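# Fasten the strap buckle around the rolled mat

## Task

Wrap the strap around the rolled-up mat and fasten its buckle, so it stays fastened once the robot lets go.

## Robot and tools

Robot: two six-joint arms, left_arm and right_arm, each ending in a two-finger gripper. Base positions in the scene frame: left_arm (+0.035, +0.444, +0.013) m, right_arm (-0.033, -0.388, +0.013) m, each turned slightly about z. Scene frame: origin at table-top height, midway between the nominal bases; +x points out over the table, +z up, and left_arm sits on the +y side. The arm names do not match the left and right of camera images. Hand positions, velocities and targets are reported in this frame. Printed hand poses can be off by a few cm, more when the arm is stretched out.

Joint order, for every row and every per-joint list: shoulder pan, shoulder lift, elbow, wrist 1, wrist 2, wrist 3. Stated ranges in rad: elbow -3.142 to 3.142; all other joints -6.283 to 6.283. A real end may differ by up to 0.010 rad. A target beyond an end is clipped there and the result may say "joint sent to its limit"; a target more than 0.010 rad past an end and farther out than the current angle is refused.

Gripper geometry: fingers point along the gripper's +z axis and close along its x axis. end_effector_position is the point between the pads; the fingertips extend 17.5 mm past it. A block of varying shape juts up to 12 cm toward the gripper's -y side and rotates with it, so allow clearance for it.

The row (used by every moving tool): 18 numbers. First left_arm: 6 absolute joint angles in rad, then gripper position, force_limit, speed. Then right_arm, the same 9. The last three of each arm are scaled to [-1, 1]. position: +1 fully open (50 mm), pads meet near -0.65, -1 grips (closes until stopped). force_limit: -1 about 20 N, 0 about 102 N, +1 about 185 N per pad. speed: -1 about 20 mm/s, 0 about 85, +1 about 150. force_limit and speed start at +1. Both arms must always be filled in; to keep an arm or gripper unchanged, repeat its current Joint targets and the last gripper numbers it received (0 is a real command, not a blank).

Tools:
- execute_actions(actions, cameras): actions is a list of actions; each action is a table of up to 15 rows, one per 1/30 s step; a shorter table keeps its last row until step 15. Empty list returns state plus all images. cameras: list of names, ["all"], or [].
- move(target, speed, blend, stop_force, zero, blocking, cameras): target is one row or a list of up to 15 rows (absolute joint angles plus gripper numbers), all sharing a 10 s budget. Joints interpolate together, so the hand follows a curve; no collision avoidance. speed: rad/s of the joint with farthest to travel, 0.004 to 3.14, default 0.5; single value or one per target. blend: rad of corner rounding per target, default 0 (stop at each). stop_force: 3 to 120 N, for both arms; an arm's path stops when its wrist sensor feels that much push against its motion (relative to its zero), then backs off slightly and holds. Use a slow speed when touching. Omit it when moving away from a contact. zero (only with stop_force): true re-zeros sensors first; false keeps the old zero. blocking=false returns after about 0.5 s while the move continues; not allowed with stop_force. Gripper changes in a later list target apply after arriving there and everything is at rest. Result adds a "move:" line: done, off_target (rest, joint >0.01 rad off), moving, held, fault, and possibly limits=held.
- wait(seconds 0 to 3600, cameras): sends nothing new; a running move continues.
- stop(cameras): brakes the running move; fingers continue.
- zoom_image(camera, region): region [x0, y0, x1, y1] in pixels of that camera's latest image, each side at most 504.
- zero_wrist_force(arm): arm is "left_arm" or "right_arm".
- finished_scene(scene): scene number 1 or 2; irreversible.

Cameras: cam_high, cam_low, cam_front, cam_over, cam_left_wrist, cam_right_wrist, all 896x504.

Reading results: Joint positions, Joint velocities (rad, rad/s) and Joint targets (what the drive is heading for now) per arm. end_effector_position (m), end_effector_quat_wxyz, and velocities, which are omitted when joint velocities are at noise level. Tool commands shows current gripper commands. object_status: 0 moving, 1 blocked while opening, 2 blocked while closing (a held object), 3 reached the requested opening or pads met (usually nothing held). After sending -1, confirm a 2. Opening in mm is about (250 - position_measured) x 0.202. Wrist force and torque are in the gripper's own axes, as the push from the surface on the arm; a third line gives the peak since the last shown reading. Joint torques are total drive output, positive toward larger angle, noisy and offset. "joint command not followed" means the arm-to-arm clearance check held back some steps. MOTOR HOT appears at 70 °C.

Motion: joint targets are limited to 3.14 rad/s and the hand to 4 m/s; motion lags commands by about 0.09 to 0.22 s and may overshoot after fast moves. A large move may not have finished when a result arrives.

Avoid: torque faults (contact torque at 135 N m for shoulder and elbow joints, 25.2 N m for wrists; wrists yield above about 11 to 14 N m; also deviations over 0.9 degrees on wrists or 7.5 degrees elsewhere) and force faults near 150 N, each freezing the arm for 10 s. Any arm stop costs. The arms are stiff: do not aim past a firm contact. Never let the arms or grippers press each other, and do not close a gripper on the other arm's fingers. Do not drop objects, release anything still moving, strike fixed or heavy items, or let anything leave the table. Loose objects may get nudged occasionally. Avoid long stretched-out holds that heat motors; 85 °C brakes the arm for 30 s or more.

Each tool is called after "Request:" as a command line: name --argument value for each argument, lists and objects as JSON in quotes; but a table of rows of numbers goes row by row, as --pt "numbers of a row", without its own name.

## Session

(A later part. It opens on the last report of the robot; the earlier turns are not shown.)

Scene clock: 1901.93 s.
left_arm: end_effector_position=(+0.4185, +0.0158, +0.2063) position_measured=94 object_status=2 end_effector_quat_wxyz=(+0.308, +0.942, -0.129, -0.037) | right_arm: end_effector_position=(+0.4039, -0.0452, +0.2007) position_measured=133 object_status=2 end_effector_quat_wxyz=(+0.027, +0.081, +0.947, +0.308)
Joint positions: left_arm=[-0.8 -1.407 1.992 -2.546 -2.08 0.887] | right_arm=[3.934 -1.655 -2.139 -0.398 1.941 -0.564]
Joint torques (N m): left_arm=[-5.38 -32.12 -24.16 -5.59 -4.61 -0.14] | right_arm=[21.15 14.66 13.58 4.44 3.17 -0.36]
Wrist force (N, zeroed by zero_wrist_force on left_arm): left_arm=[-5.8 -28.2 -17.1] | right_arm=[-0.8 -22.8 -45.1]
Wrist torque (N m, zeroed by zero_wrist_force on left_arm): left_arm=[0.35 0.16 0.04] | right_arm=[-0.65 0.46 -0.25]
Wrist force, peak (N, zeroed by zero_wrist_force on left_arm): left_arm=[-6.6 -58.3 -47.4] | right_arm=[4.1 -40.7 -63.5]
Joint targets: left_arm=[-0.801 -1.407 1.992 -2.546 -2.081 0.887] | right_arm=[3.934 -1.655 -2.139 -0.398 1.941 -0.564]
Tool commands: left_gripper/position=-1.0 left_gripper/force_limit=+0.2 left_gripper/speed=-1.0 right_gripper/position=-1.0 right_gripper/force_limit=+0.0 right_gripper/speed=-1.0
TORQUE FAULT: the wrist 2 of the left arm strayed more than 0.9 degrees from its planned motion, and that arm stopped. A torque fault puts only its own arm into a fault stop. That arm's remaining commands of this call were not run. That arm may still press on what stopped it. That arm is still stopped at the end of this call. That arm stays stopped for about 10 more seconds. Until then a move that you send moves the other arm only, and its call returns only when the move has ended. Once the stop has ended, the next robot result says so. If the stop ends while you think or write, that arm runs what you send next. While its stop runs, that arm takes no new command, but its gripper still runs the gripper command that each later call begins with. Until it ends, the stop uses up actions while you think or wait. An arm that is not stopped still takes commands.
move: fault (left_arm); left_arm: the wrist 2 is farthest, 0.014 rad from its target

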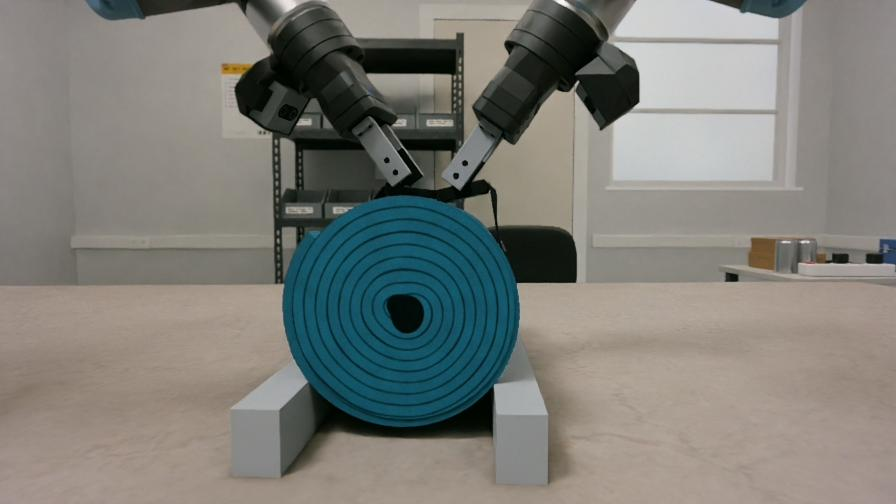

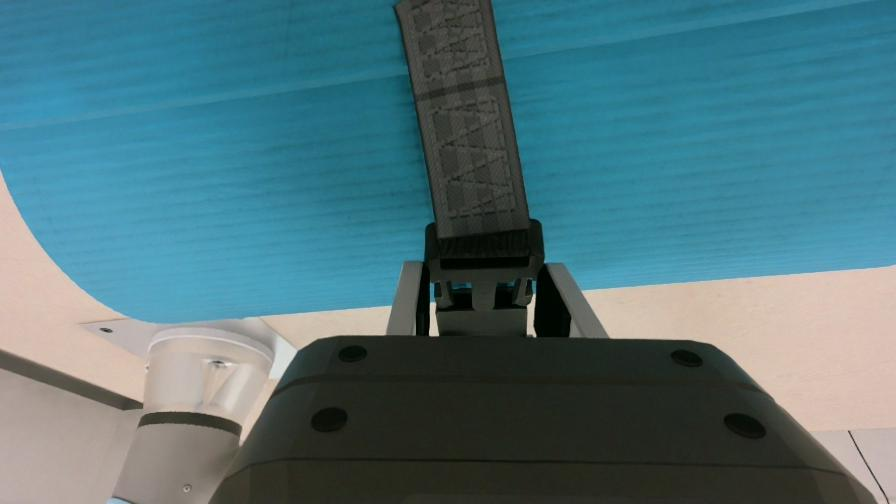

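Request:
wait --seconds 4

Request:
move --target '[-0.7158,-1.4335,2.042,-2.5225,-2.1265,0.9785,-1,0.2,-1,3.934,-1.655,-2.139,-0.398,1.941,-0.564,-1,0,-1]' --speed 0.1 --cameras '["cam_front","cam_left_wrist","cam_right_wrist"]'

Request:
zoom_image --camera "cam_front" --region '[360, 150, 520, 230]'

Request:
zoom_image --camera "cam_left_wrist" --region '[420, 230, 550, 340]'

Request:
zoom_image --camera "cam_right_wrist" --region '[400, 200, 560, 330]'

Scene clock: 1913.23 s.
left_arm: end_effector_position=(+0.4185, +0.0158, +0.2063) position_measured=94 object_status=2 end_effector_quat_wxyz=(+0.308, +0.942, -0.129, -0.037) | right_arm: end_effector_position=(+0.4039, -0.0452, +0.2006) position_measured=133 object_status=2 end_effector_quat_wxyz=(+0.027, +0.081, +0.948, +0.308)
Joint positions: left_arm=[-0.8 -1.407 1.992 -2.546 -2.08 0.887] | right_arm=[3.934 -1.655 -2.139 -0.398 1.941 -0.564]
Joint torques (N m): left_arm=[-6.25 -33.42 -24.45 -5.66 -4.63 0.06] | right_arm=[21.36 0.15 10.65 2.58 5.68 -0.2]
Wrist force (N, zeroed by zero_wrist_force on left_arm): left_arm=[-5.8 -28.4 -16.8] | right_arm=[-1.4 -22.8 -45.4]
Wrist torque (N m, zeroed by zero_wrist_force on left_arm): left_arm=[0.32 0.13 0.05] | right_arm=[-0.63 0.45 -0.24]
Wrist force, peak (N, zeroed by zero_wrist_force on left_arm): left_arm=[-5.8 -28.5 -17.1] | right_arm=[-1.5 -22.9 -45.8]
Joint targets: left_arm=[-0.800 -1.407 1.992 -2.546 -2.080 0.887] | right_arm=[3.934 -1.655 -2.139 -0.398 1.941 -0.564]
Tool commands: left_gripper/position=-1.0 left_gripper/force_limit=+0.2 left_gripper/speed=-1.0 right_gripper/position=-1.0 right_gripper/force_limit=+0.0 right_gripper/speed=-1.0
TORQUE FAULT, CONTINUED: the left arm's stop, for the torque fault of the wrist 2 that an earlier result reported, is over. The rest of the stop counts as 20 of the actions that you can send in this scene. That arm's target is now where it stood when the stop ended, not its last command. That arm keeps its grip as last carried out and accepts commands again. That arm stops again at each new torque fault.
wait: 4.00 s; at rest from the start

Scene clock: 1914.47 s.
left_arm: end_effector_position=(+0.4271, +0.0608, +0.1983) position_measured=94 object_status=2 end_effector_quat_wxyz=(+0.313, +0.940, -0.130, -0.042) end_effector_velocity=(+0.000, -0.002, +0.002) end_effector_angular_velocity=(+0.000, -0.002, +0.002) | right_arm: end_effector_position=(+0.4039, -0.0452, +0.2006) position_measured=133 object_status=2 end_effector_quat_wxyz=(+0.027, +0.081, +0.948, +0.308)
Joint positions: left_arm=[-0.716 -1.434 2.042 -2.522 -2.127 0.979] | right_arm=[3.934 -1.655 -2.139 -0.398 1.941 -0.564]
Joint velocities: left_arm=[-0.004 -0.002 -0.003 0 0.004 -0.006] | right_arm=[within noise]
Joint torques (N m): left_arm=[-9.22 -23.95 -30.06 -4.77 0.86 -2.41] | right_arm=[-4.38 26.05 11.06 1.85 -2.24 -0.11]
Wrist force (N, zeroed by zero_wrist_force on left_arm): left_arm=[-1.4 1.9 -0.5] | right_arm=[-5.8 -0.5 -15.5]
Wrist torque (N m, zeroed by zero_wrist_force on left_arm): left_arm=[0.33 0.21 0.03] | right_arm=[-0.85 0.81 -0.32]
Wrist force, peak (N, zeroed by zero_wrist_force on left_arm): left_arm=[-5.8 -26.6 -15.8] | right_arm=[-1.9 -21.8 -45.0]
Joint targets: left_arm=[-0.716 -1.433 2.042 -2.522 -2.127 0.979] | right_arm=[3.934 -1.655 -2.139 -0.398 1.941 -0.564]
move: done

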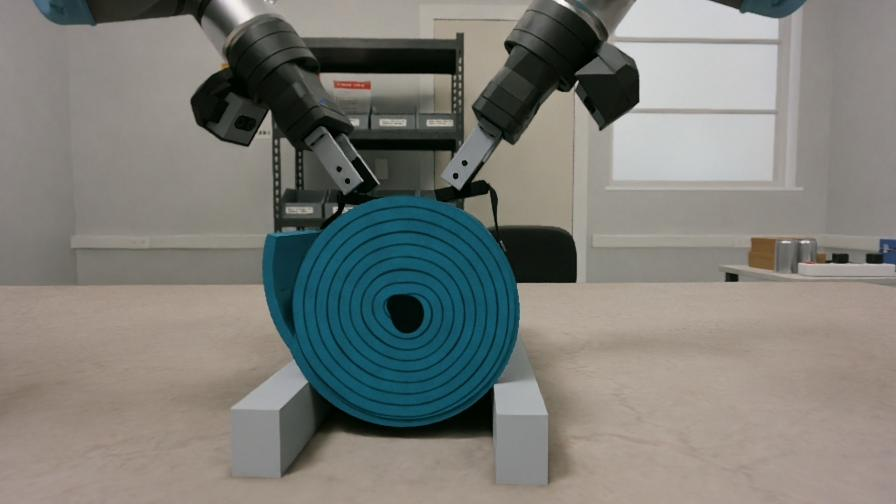

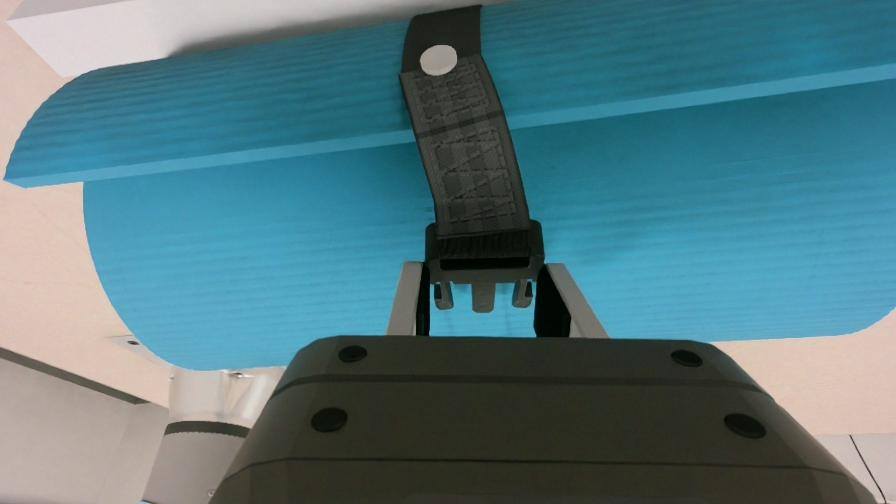

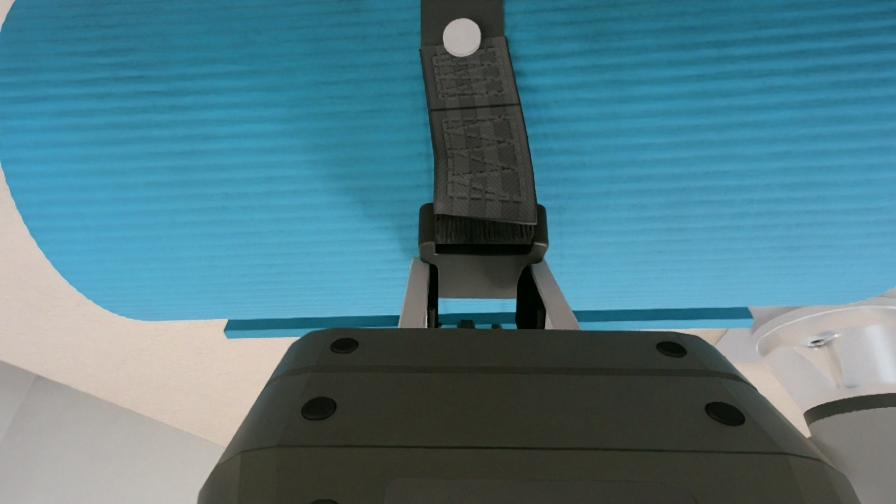

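Scaled by 3.150.

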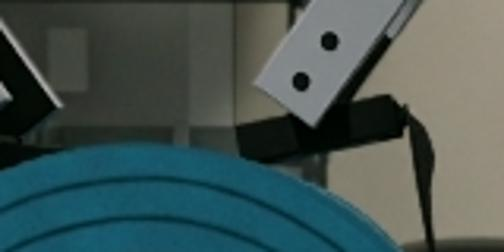

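Scaled by 3.877.

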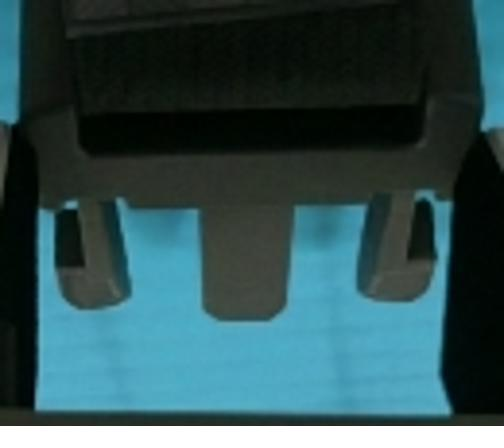

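Scaled by 3.150.

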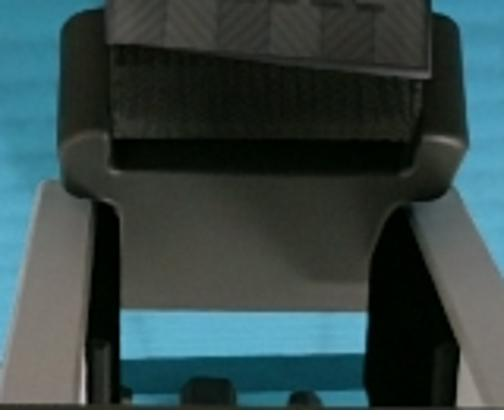

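Request:
move --target '[-0.7158,-1.4335,2.042,-2.5225,-2.1265,0.9785,-1,0.2,-1,3.934,-1.655,-2.139,-0.398,1.941,-0.564,0.7,0.8,-1]' --cameras '["cam_front","cam_right_wrist"]'

Request:
zoom_image --camera "cam_front" --region '[360, 150, 520, 230]'

Request:
zoom_image --camera "cam_right_wrist" --region '[400, 200, 560, 330]'

Scene clock: 1932.83 s.
left_arm: end_effector_position=(+0.4271, +0.0607, +0.1983) position_measured=94 object_status=2 end_effector_quat_wxyz=(+0.313, +0.940, -0.130, -0.042) | right_arm: end_effector_position=(+0.4039, -0.0452, +0.2006) position_measured=48 object_status=3 end_effector_quat_wxyz=(+0.027, +0.081, +0.948, +0.308)
Joint positions: left_arm=[-0.716 -1.433 2.042 -2.523 -2.126 0.978] | right_arm=[3.934 -1.655 -2.139 -0.398 1.941 -0.564]
Joint torques (N m): left_arm=[-7.29 -22.62 -28.7 -5.9 0.39 -2.34] | right_arm=[-0.98 26.9 15.63 5.1 0.52 -0.13]
Wrist force (N, zeroed by zero_wrist_force on left_arm): left_arm=[-1.6 1.7 -0.4] | right_arm=[-3.8 -4.6 -0.6]
Wrist torque (N m, zeroed by zero_wrist_force on left_arm): left_arm=[0.29 0.24 0.04] | right_arm=[-0.77 0.74 -0.33]
Wrist force, peak (N, zeroed by zero_wrist_force on left_arm): left_arm=[-1.9 1.9 -0.3] | right_arm=[-5.9 -0.2 -15.6]
Joint targets: left_arm=[-0.716 -1.433 2.042 -2.522 -2.127 0.979] | right_arm=[3.934 -1.655 -2.139 -0.398 1.941 -0.564]
move: done

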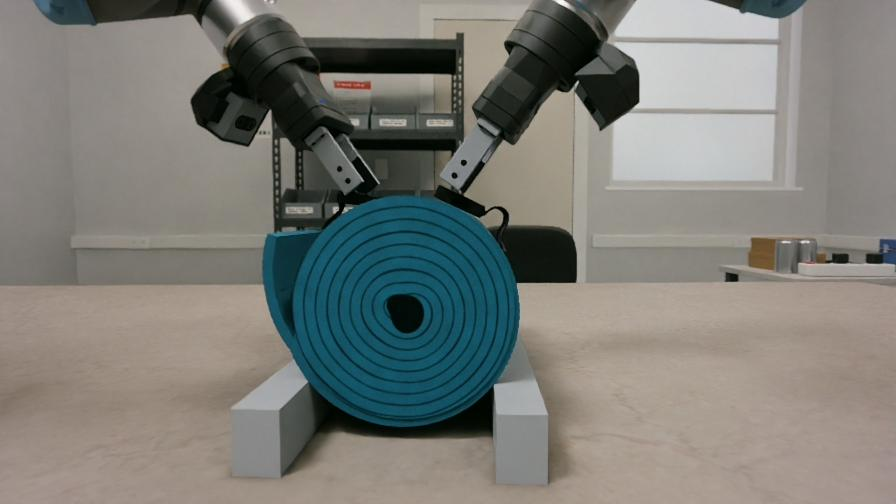

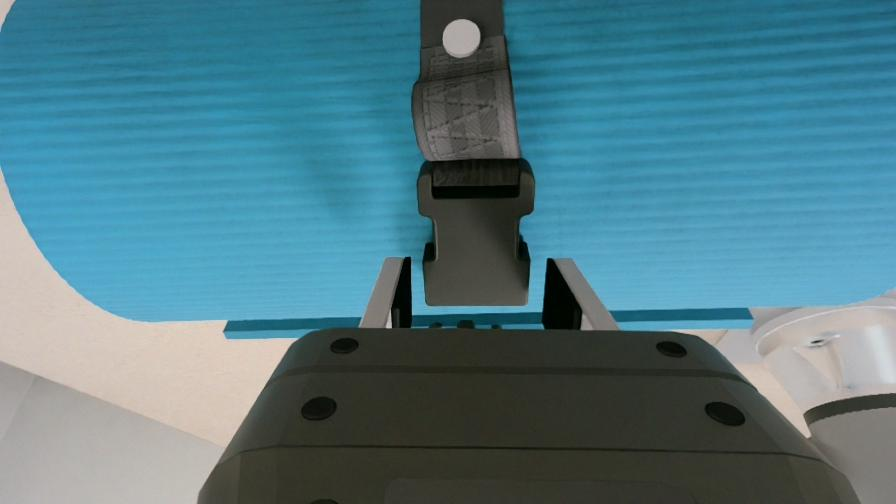

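Scaled by 3.150.

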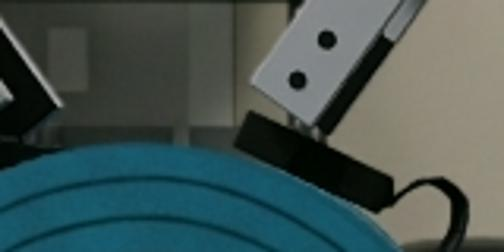

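Scaled by 3.150.

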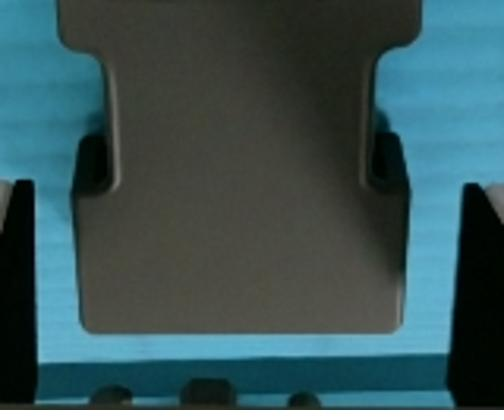

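Request:
move --target '[-0.7158,-1.4335,2.042,-2.5225,-2.1265,0.9785,-1,0.2,-1,3.6839,-1.7927,-2.3686,0.2623,2.326,-0.575,1,0.8,-1]' --speed 0.4

Request:
move --target '[-0.7158,-1.4335,2.042,-2.5225,-2.1265,0.9785,-1,0.2,-1,3.772,-1.9073,-2.3321,0.3926,2.2603,-0.4961,1,0.8,-1]' --speed 0.1 --stop_force 8 --cameras '["cam_front","cam_right_wrist"]'

Request:
zoom_image --camera "cam_front" --region '[360, 150, 520, 230]'

Scene clock: 1965.30 s.
left_arm: end_effector_position=(+0.4271, +0.0607, +0.1983) position_measured=94 object_status=2 end_effector_quat_wxyz=(+0.313, +0.940, -0.130, -0.042) | right_arm: end_effector_position=(+0.3921, -0.1131, +0.1983) position_measured=3 object_status=3 end_effector_quat_wxyz=(+0.043, +0.074, +0.863, +0.498)
Joint positions: left_arm=[-0.716 -1.433 2.042 -2.523 -2.126 0.978] | right_arm=[3.684 -1.793 -2.369 0.262 2.326 -0.575]
Joint torques (N m): left_arm=[-7.92 -21.22 -28.9 -5.83 0.42 -1.84] | right_arm=[1.45 33.95 22.2 4.68 -0.8 0.04]
Wrist force (N, zeroed by zero_wrist_force on left_arm): left_arm=[-1.6 1.6 -0.5] | right_arm=[-4.7 -5.1 -0.3]
Wrist torque (N m, zeroed by zero_wrist_force on left_arm): left_arm=[0.27 0.23 0.04] | right_arm=[-0.77 1.02 -0.50]
Wrist force, peak (N, zeroed by zero_wrist_force on left_arm): left_arm=[-1.8 2.0 -0.5] | right_arm=[-4.5 -6.0 -1.2]
Joint targets: left_arm=[-0.716 -1.433 2.042 -2.522 -2.127 0.979] | right_arm=[3.684 -1.793 -2.369 0.262 2.326 -0.575]
move: done

Scene clock: 1967.67 s.
left_arm: end_effector_position=(+0.4271, +0.0607, +0.1983) position_measured=94 object_status=2 end_effector_quat_wxyz=(+0.313, +0.940, -0.130, -0.042) | right_arm: end_effector_position=(+0.3996, -0.0704, +0.1736) position_measured=3 object_status=3 end_effector_quat_wxyz=(+0.043, +0.074, +0.863, +0.498)
Joint positions: left_arm=[-0.716 -1.433 2.042 -2.523 -2.126 0.978] | right_arm=[3.772 -1.907 -2.332 0.393 2.26 -0.496]
Joint torques (N m): left_arm=[-7.1 -21.69 -29.84 -5.74 0.24 -1.69] | right_arm=[-7.51 37.93 2.11 3.21 3.58 -1.09]
Wrist force (N, zeroed by zero_wrist_force on left_arm): left_arm=[-1.6 1.8 -0.5] | right_arm=[-4.6 -5.5 -0.4]
Wrist torque (N m, zeroed by zero_wrist_force on left_arm): left_arm=[0.31 0.23 0.04] | right_arm=[-0.82 1.00 -0.57]
Wrist force, peak (N, zeroed by zero_wrist_force on left_arm): left_arm=[-1.7 2.0 -0.5] | right_arm=[-4.7 -5.7 0.3]
Joint targets: left_arm=[-0.716 -1.433 2.042 -2.522 -2.127 0.979] | right_arm=[3.772 -1.907 -2.332 0.393 2.260 -0.496]
move: done

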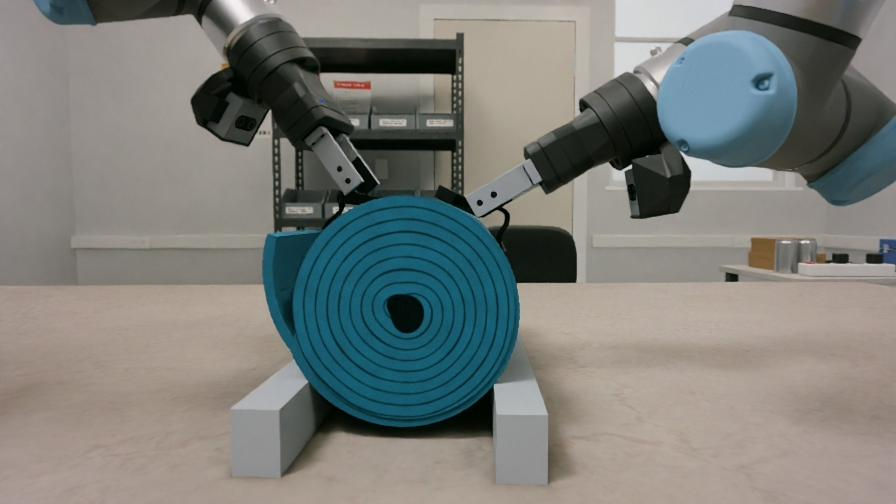

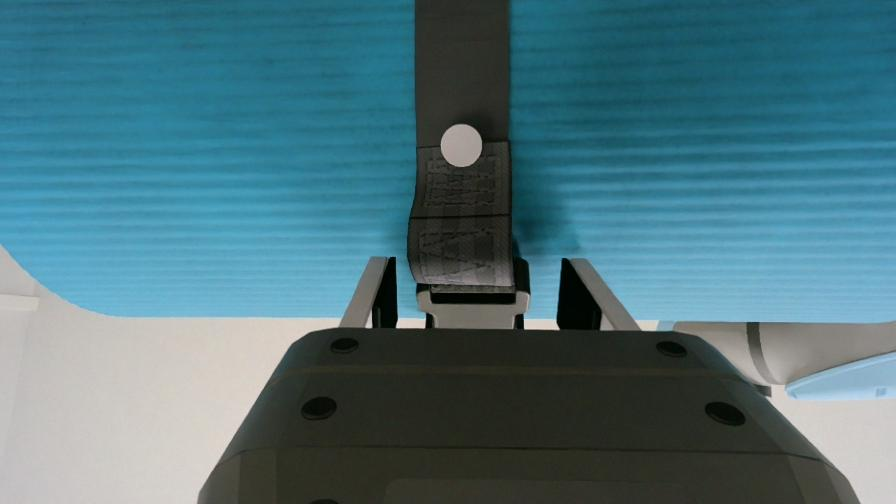

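Scaled by 3.150.

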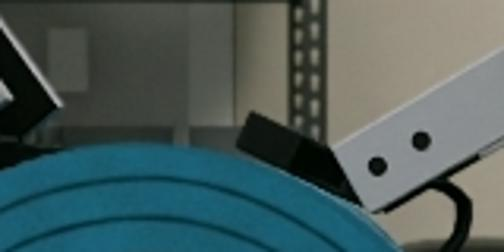

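Request:
move --pt "-0.7158 -1.4335 2.042 -2.5225 -2.1265 0.9785 -1 0.2 -1 3.772 -1.9073 -2.3321 0.3926 2.2603 -0.4961 -1 0.8 -1" --pt "-0.7158 -1.4335 2.042 -2.5225 -2.1265 0.9785 -1 0.2 -1 3.772 -1.8729 -2.3264 0.3526 2.2603 -0.4961 -1 0.8 -1" --pt "-0.7158 -1.4335 2.042 -2.5225 -2.1265 0.9785 -1 0.2 -1 3.934 -1.655 -2.139 -0.398 1.941 -0.564 -1 0.8 -1" --speed 0.15 --cameras '["cam_front","cam_left_wrist","cam_right_wrist"]'

Request:
zoom_image --camera "cam_front" --region '[320, 150, 520, 230]'

Request:
zoom_image --camera "cam_right_wrist" --region '[400, 200, 560, 330]'

Scene clock: 1987.43 s.
left_arm: end_effector_position=(+0.4271, +0.0607, +0.1983) position_measured=94 object_status=2 end_effector_quat_wxyz=(+0.313, +0.940, -0.130, -0.042) | right_arm: end_effector_position=(+0.4039, -0.0451, +0.2008) position_measured=93 object_status=2 end_effector_quat_wxyz=(+0.027, +0.081, +0.947, +0.308)
Joint positions: left_arm=[-0.716 -1.433 2.042 -2.523 -2.126 0.978] | right_arm=[3.934 -1.655 -2.139 -0.398 1.941 -0.564]
Joint torques (N m): left_arm=[-7.15 -22.69 -28.95 -5.66 -0.09 -0.91] | right_arm=[-6.16 16.55 13.7 6.56 4.18 0.72]
Wrist force (N, zeroed by zero_wrist_force on left_arm): left_arm=[-1.7 1.8 -0.3] | right_arm=[-5.0 -10.3 1.5]
Wrist torque (N m, zeroed by zero_wrist_force on left_arm): left_arm=[0.30 0.25 0.04] | right_arm=[-0.91 0.78 -0.35]
Wrist force, peak (N, zeroed by zero_wrist_force on left_arm): left_arm=[-1.8 2.0 -0.3] | right_arm=[-4.9 -10.6 1.8]
Joint targets: left_arm=[-0.716 -1.433 2.042 -2.522 -2.127 0.979] | right_arm=[3.934 -1.655 -2.139 -0.398 1.941 -0.564]
move: done

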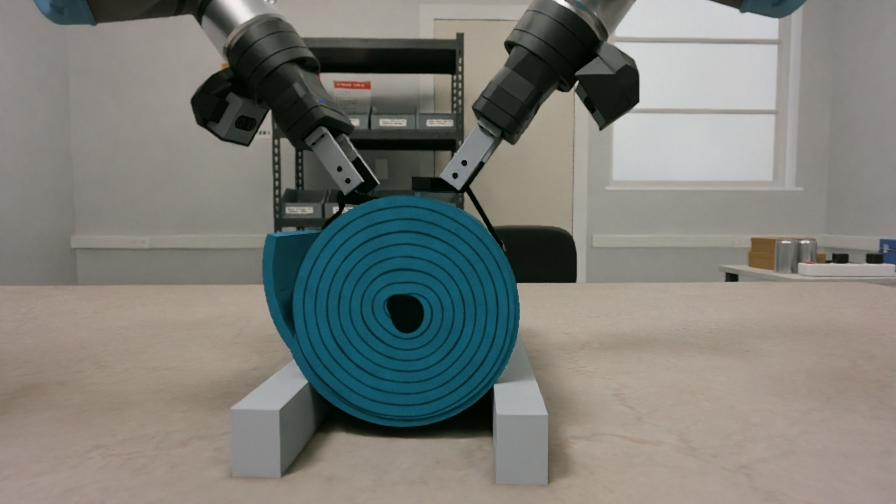

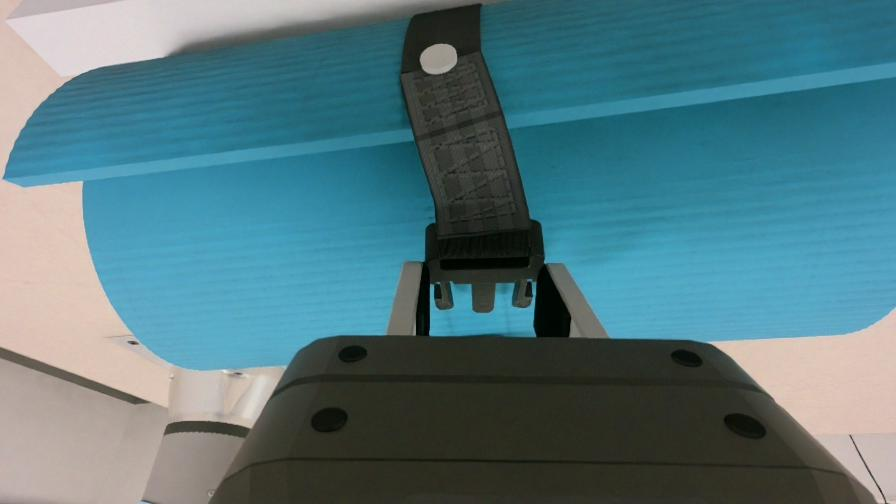

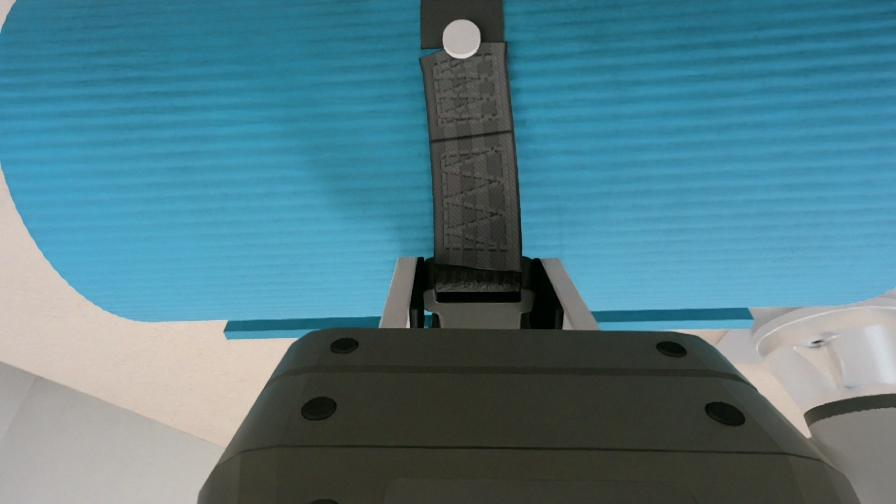

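Scaled by 2.520.

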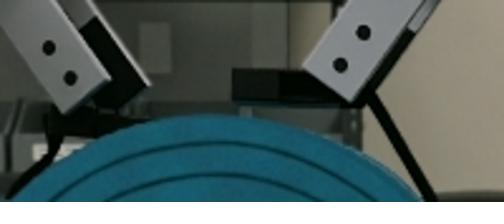

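Scaled by 3.150.

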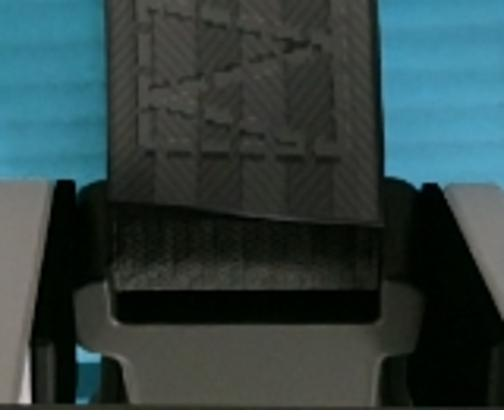

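Request:
move --target '[-0.7307,-1.4542,2.0288,-2.4961,-2.1245,0.9631,-1,0.2,-1,3.934,-1.655,-2.139,-0.398,1.941,-0.564,-1,0.8,-1]' --speed 0.1 --stop_force 15 --cameras '["cam_front","cam_left_wrist"]'

Request:
zoom_image --camera "cam_front" --region '[340, 150, 480, 220]'

Request:
zoom_image --camera "cam_left_wrist" --region '[420, 220, 550, 340]'

Scene clock: 2002.17 s.
left_arm: end_effector_position=(+0.4218, +0.0551, +0.2114) position_measured=94 object_status=2 end_effector_quat_wxyz=(+0.314, +0.939, -0.130, -0.043) | right_arm: end_effector_position=(+0.4039, -0.0452, +0.2006) position_measured=93 object_status=2 end_effector_quat_wxyz=(+0.027, +0.081, +0.948, +0.308)
Joint positions: left_arm=[-0.731 -1.454 2.029 -2.496 -2.124 0.963] | right_arm=[3.934 -1.655 -2.139 -0.398 1.941 -0.564]
Joint torques (N m): left_arm=[8.57 -23 -17.01 -6.55 -3.02 2.41] | right_arm=[-5.58 16.67 14.23 3.68 3.97 1.06]
Wrist force (N, zeroed by zero_wrist_force on left_arm): left_arm=[-1.8 -0.7 1.5] | right_arm=[-4.8 -10.3 1.6]
Wrist torque (N m, zeroed by zero_wrist_force on left_arm): left_arm=[0.22 0.21 0.11] | right_arm=[-0.90 0.76 -0.35]
Wrist force, peak (N, zeroed by zero_wrist_force on left_arm): left_arm=[-1.8 1.9 -0.7] | right_arm=[-4.9 -10.7 1.7]
Joint targets: left_arm=[-0.731 -1.454 2.029 -2.496 -2.124 0.963] | right_arm=[3.934 -1.655 -2.139 -0.398 1.941 -0.564]
move: done

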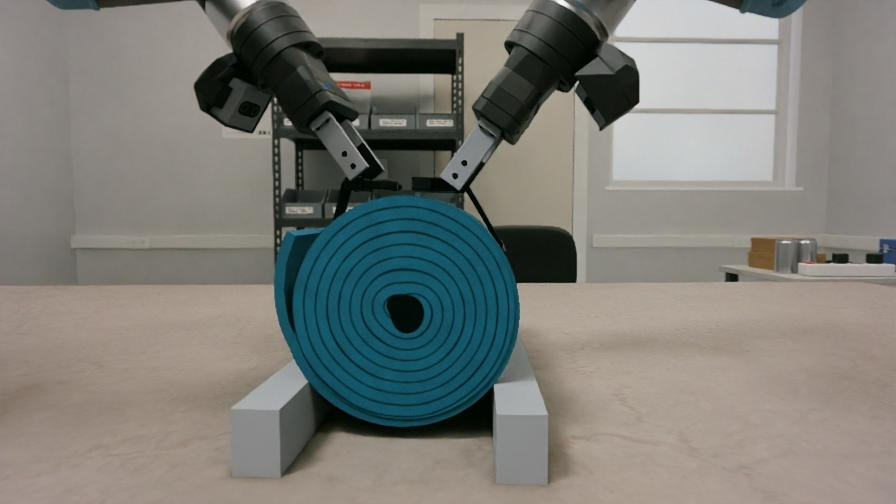

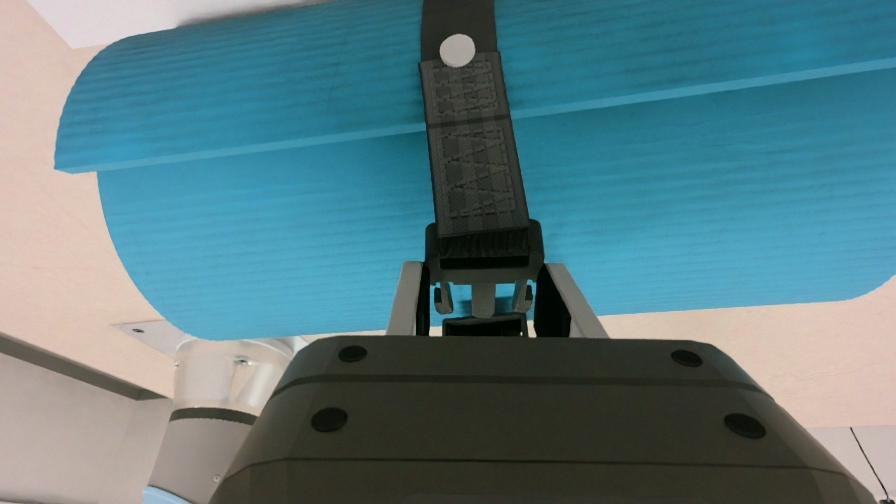

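Scaled by 3.600.

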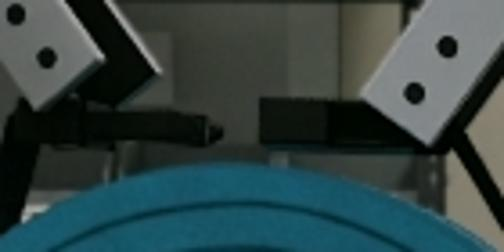

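Scaled by 3.877.

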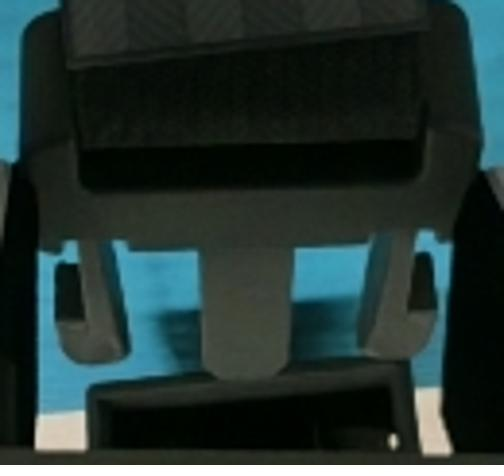

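Request:
move --target '[-0.7481,-1.4787,2.0685,-2.5646,-2.0896,0.8593,-1,0.2,-1,3.934,-1.655,-2.139,-0.398,1.941,-0.564,-1,0.8,-1]' --speed 0.1 --cameras '["cam_front","cam_left_wrist"]'

Request:
zoom_image --camera "cam_front" --region '[340, 150, 480, 220]'

Request:
zoom_image --camera "cam_left_wrist" --region '[420, 220, 550, 340]'

Scene clock: 2033.50 s.
left_arm: end_effector_position=(+0.4185, +0.0559, +0.2126) position_measured=94 object_status=2 end_effector_quat_wxyz=(+0.316, +0.944, -0.093, -0.031) end_effector_velocity=(+0.000, +0.001, +0.000) end_effector_angular_velocity=(+0.000, +0.000, -0.004) | right_arm: end_effector_position=(+0.4039, -0.0452, +0.2006) position_measured=93 object_status=2 end_effector_quat_wxyz=(+0.027, +0.081, +0.948, +0.308)
Joint positions: left_arm=[-0.748 -1.479 2.069 -2.565 -2.089 0.859] | right_arm=[3.934 -1.655 -2.139 -0.398 1.941 -0.564]
Joint velocities: left_arm=[0.002 0 -0.001 0.004 -0.002 0.006] | right_arm=[within noise]
Joint torques (N m): left_arm=[4.51 -25.83 -30.74 -1.72 -3.2 2.48] | right_arm=[-5.75 17.3 14.74 3.81 3.67 1.05]
Wrist force (N, zeroed by zero_wrist_force on left_arm): left_arm=[-1.3 -0.6 1.5] | right_arm=[-4.7 -10.1 1.6]
Wrist torque (N m, zeroed by zero_wrist_force on left_arm): left_arm=[0.26 0.24 0.09] | right_arm=[-0.90 0.74 -0.35]
Wrist force, peak (N, zeroed by zero_wrist_force on left_arm): left_arm=[-1.5 -0.8 2.0] | right_arm=[-5.0 -10.6 1.7]
Joint targets: left_arm=[-0.748 -1.479 2.068 -2.565 -2.090 0.859] | right_arm=[3.934 -1.655 -2.139 -0.398 1.941 -0.564]
move: done

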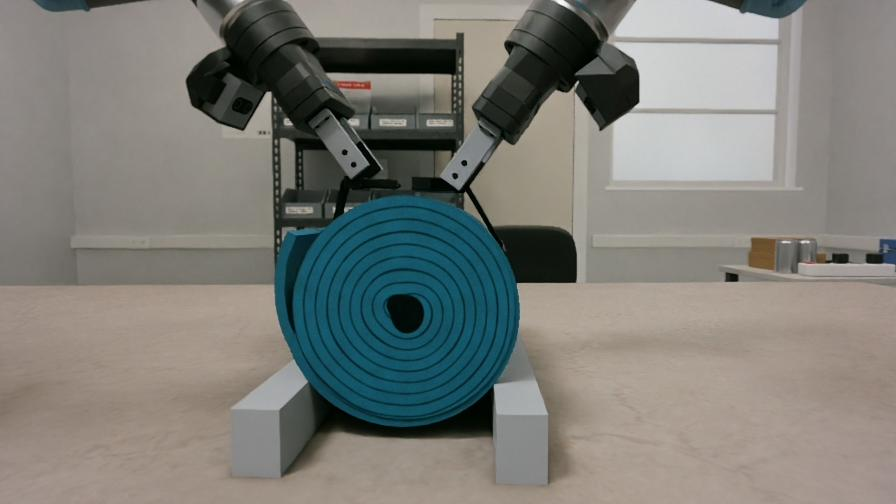

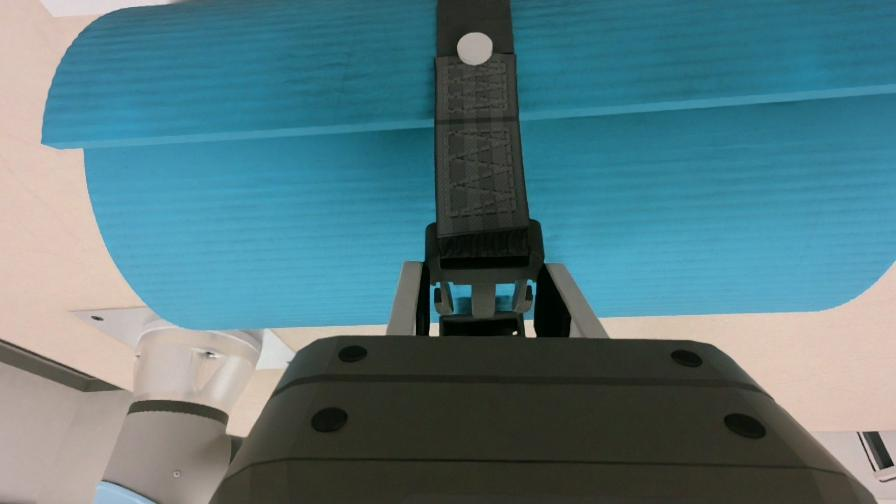

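Scaled by 3.600.

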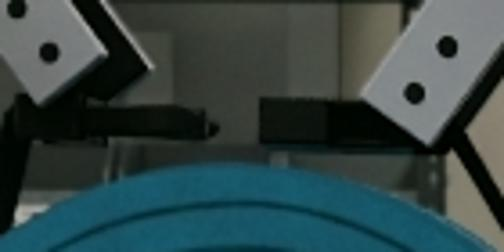

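Scaled by 3.877.

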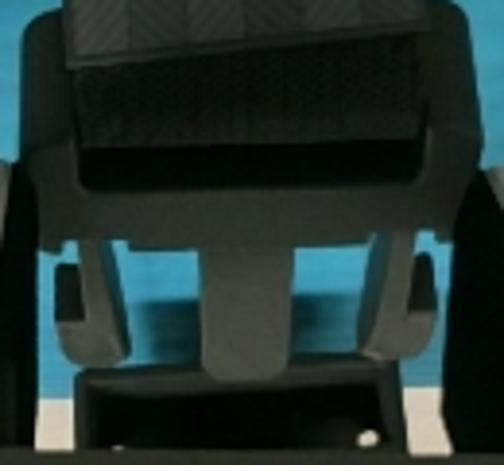

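Request:
move --target '[-0.8263,-1.4308,2.0246,-2.6079,-2.0575,0.778,-1,0.2,-1,3.934,-1.655,-2.139,-0.398,1.941,-0.564,-1,0.8,-1]' --speed 0.03 --stop_force 40 --cameras '["cam_front","cam_left_wrist"]'

Request:
zoom_image --camera "cam_front" --region '[340, 150, 480, 220]'

Request:
zoom_image --camera "cam_left_wrist" --region '[420, 220, 550, 340]'

Scene clock: 2042.20 s.
left_arm: end_effector_position=(+0.4102, +0.0106, +0.2125) position_measured=103 object_status=2 end_effector_quat_wxyz=(+0.316, +0.944, -0.093, -0.031) | right_arm: end_effector_position=(+0.4039, -0.0452, +0.2006) position_measured=93 object_status=2 end_effector_quat_wxyz=(+0.027, +0.081, +0.948, +0.308)
Joint positions: left_arm=[-0.826 -1.431 2.025 -2.608 -2.058 0.778] | right_arm=[3.934 -1.655 -2.139 -0.398 1.941 -0.564]
Joint torques (N m): left_arm=[-1.55 -42.61 -18.01 -2.37 -7.68 2.41] | right_arm=[-6.23 26.78 36.3 6.71 -2.22 0.85]
Wrist force (N, zeroed by zero_wrist_force on left_arm): left_arm=[10.7 -13.8 -2.9] | right_arm=[6.7 -20.3 -2.0]
Wrist torque (N m, zeroed by zero_wrist_force on left_arm): left_arm=[0.34 0.61 0.12] | right_arm=[-1.07 1.22 -0.53]
Wrist force, peak (N, zeroed by zero_wrist_force on left_arm): left_arm=[-3.7 -28.0 -16.9] | right_arm=[-5.9 -36.4 -15.9]
Joint targets: left_arm=[-0.826 -1.431 2.025 -2.608 -2.058 0.778] | right_arm=[3.934 -1.655 -2.139 -0.398 1.941 -0.564]
move: done

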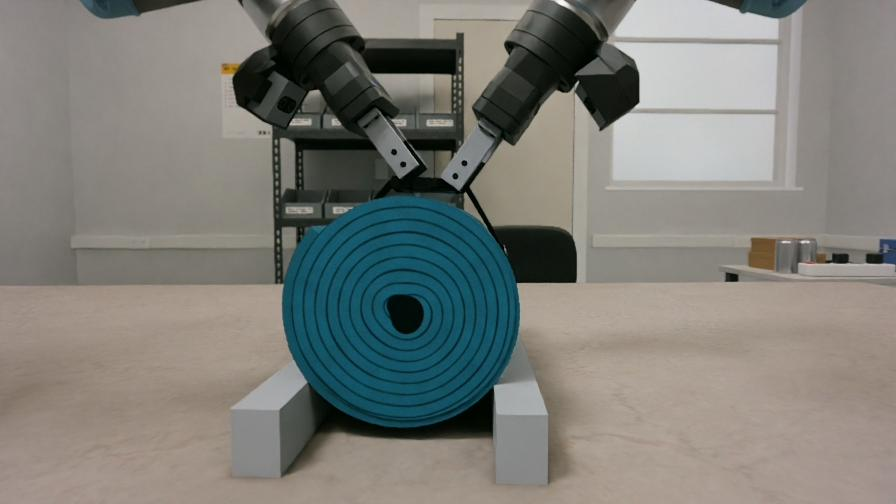

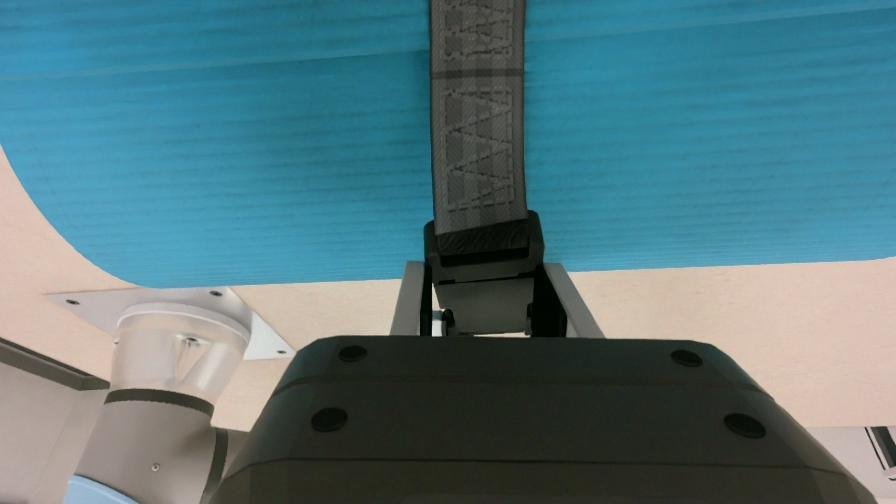

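Scaled by 3.600.

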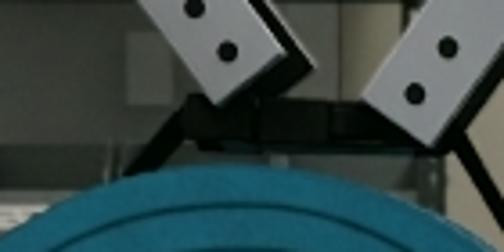

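Scaled by 3.877.

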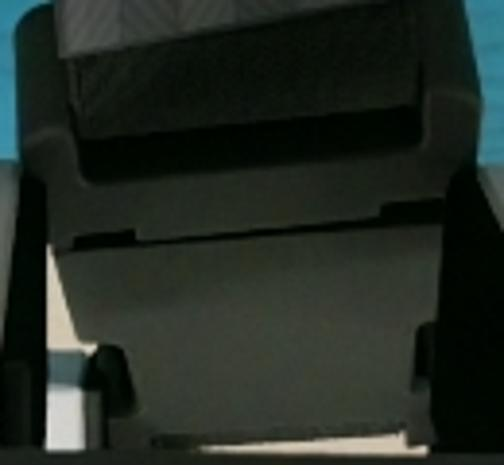

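Request:
move --target '[-0.8297,-1.4288,2.0227,-2.6098,-2.0561,0.7745,-1,0.2,-1,3.934,-1.655,-2.139,-0.398,1.941,-0.564,-1,0.8,-1]' --speed 0.02 --stop_force 50

Request:
move --target '[-0.8195,-1.4348,2.0284,-2.6042,-2.0603,0.7851,-1,0.2,-1,3.934,-1.655,-2.139,-0.398,1.941,-0.564,-1,0.8,-1]' --speed 0.02 --stop_force 60 --cameras '["cam_left_wrist"]'

Request:
zoom_image --camera "cam_left_wrist" --region '[420, 220, 550, 340]'

Scene clock: 2047.27 s.
left_arm: end_effector_position=(+0.4098, +0.0086, +0.2125) position_measured=103 object_status=2 end_effector_quat_wxyz=(+0.316, +0.944, -0.093, -0.031) | right_arm: end_effector_position=(+0.4039, -0.0452, +0.2006) position_measured=93 object_status=2 end_effector_quat_wxyz=(+0.027, +0.081, +0.948, +0.308)
Joint positions: left_arm=[-0.83 -1.429 2.023 -2.61 -2.056 0.774] | right_arm=[3.934 -1.655 -2.139 -0.398 1.941 -0.564]
Joint torques (N m): left_arm=[-28.58 -31.02 -33.4 -8.33 -11.5 1.91] | right_arm=[3.3 33.6 28.25 12.16 -0.28 0.87]
Wrist force (N, zeroed by zero_wrist_force on left_arm): left_arm=[14.7 -28.6 -13.8] | right_arm=[11.3 -33.8 -11.4]
Wrist torque (N m, zeroed by zero_wrist_force on left_arm): left_arm=[0.43 0.76 0.09] | right_arm=[-0.84 1.35 -0.63]
Wrist force, peak (N, zeroed by zero_wrist_force on left_arm): left_arm=[14.9 -28.6 -13.7] | right_arm=[11.4 -33.8 -11.8]
Joint targets: left_arm=[-0.830 -1.429 2.023 -2.610 -2.056 0.774] | right_arm=[3.934 -1.655 -2.139 -0.398 1.941 -0.564]
move: done

Scene clock: 2048.47 s.
left_arm: end_effector_position=(+0.4103, +0.0115, +0.2126) position_measured=103 object_status=2 end_effector_quat_wxyz=(+0.316, +0.944, -0.094, -0.031) | right_arm: end_effector_position=(+0.4039, -0.0452, +0.2006) position_measured=93 object_status=2 end_effector_quat_wxyz=(+0.027, +0.081, +0.948, +0.308)
Joint positions: left_arm=[-0.825 -1.432 2.025 -2.607 -2.059 0.78] | right_arm=[3.934 -1.655 -2.139 -0.398 1.941 -0.564]
Joint torques (N m): left_arm=[-0.5 -28.84 -22.79 -2.35 0.4 -2.72] | right_arm=[-24.32 30.68 6.62 1.25 -8.54 0.84]
Wrist force (N, zeroed by zero_wrist_force on left_arm): left_arm=[14.9 19.3 24.5] | right_arm=[9.7 20.3 19.3]
Wrist torque (N m, zeroed by zero_wrist_force on left_arm): left_arm=[0.12 0.71 0.15] | right_arm=[-0.76 1.31 -0.45]
Wrist force, peak (N, zeroed by zero_wrist_force on left_arm): left_arm=[13.1 24.1 27.7] | right_arm=[11.4 -33.8 -12.0]
Joint targets: left_arm=[-0.825 -1.432 2.025 -2.607 -2.059 0.780] | right_arm=[3.934 -1.655 -2.139 -0.398 1.941 -0.564]
move: contact (left_arm)

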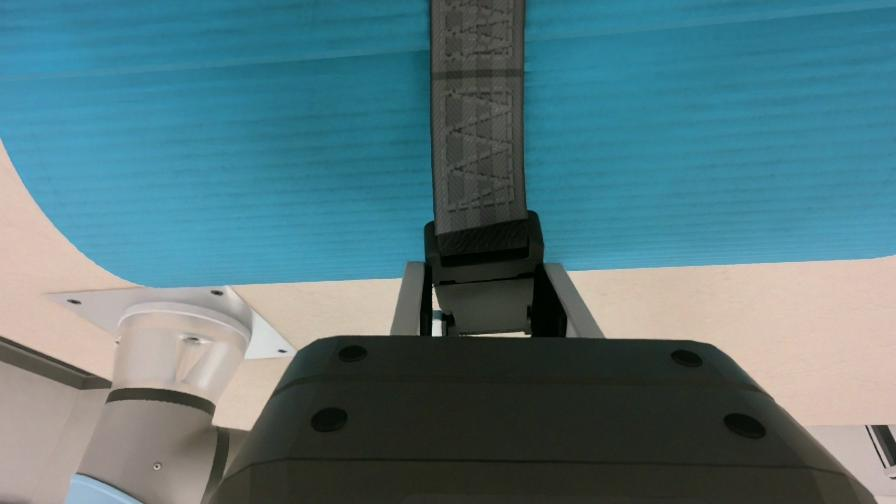

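Scaled by 3.877.

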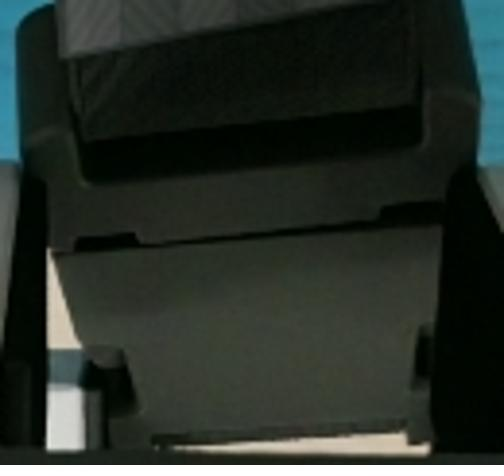

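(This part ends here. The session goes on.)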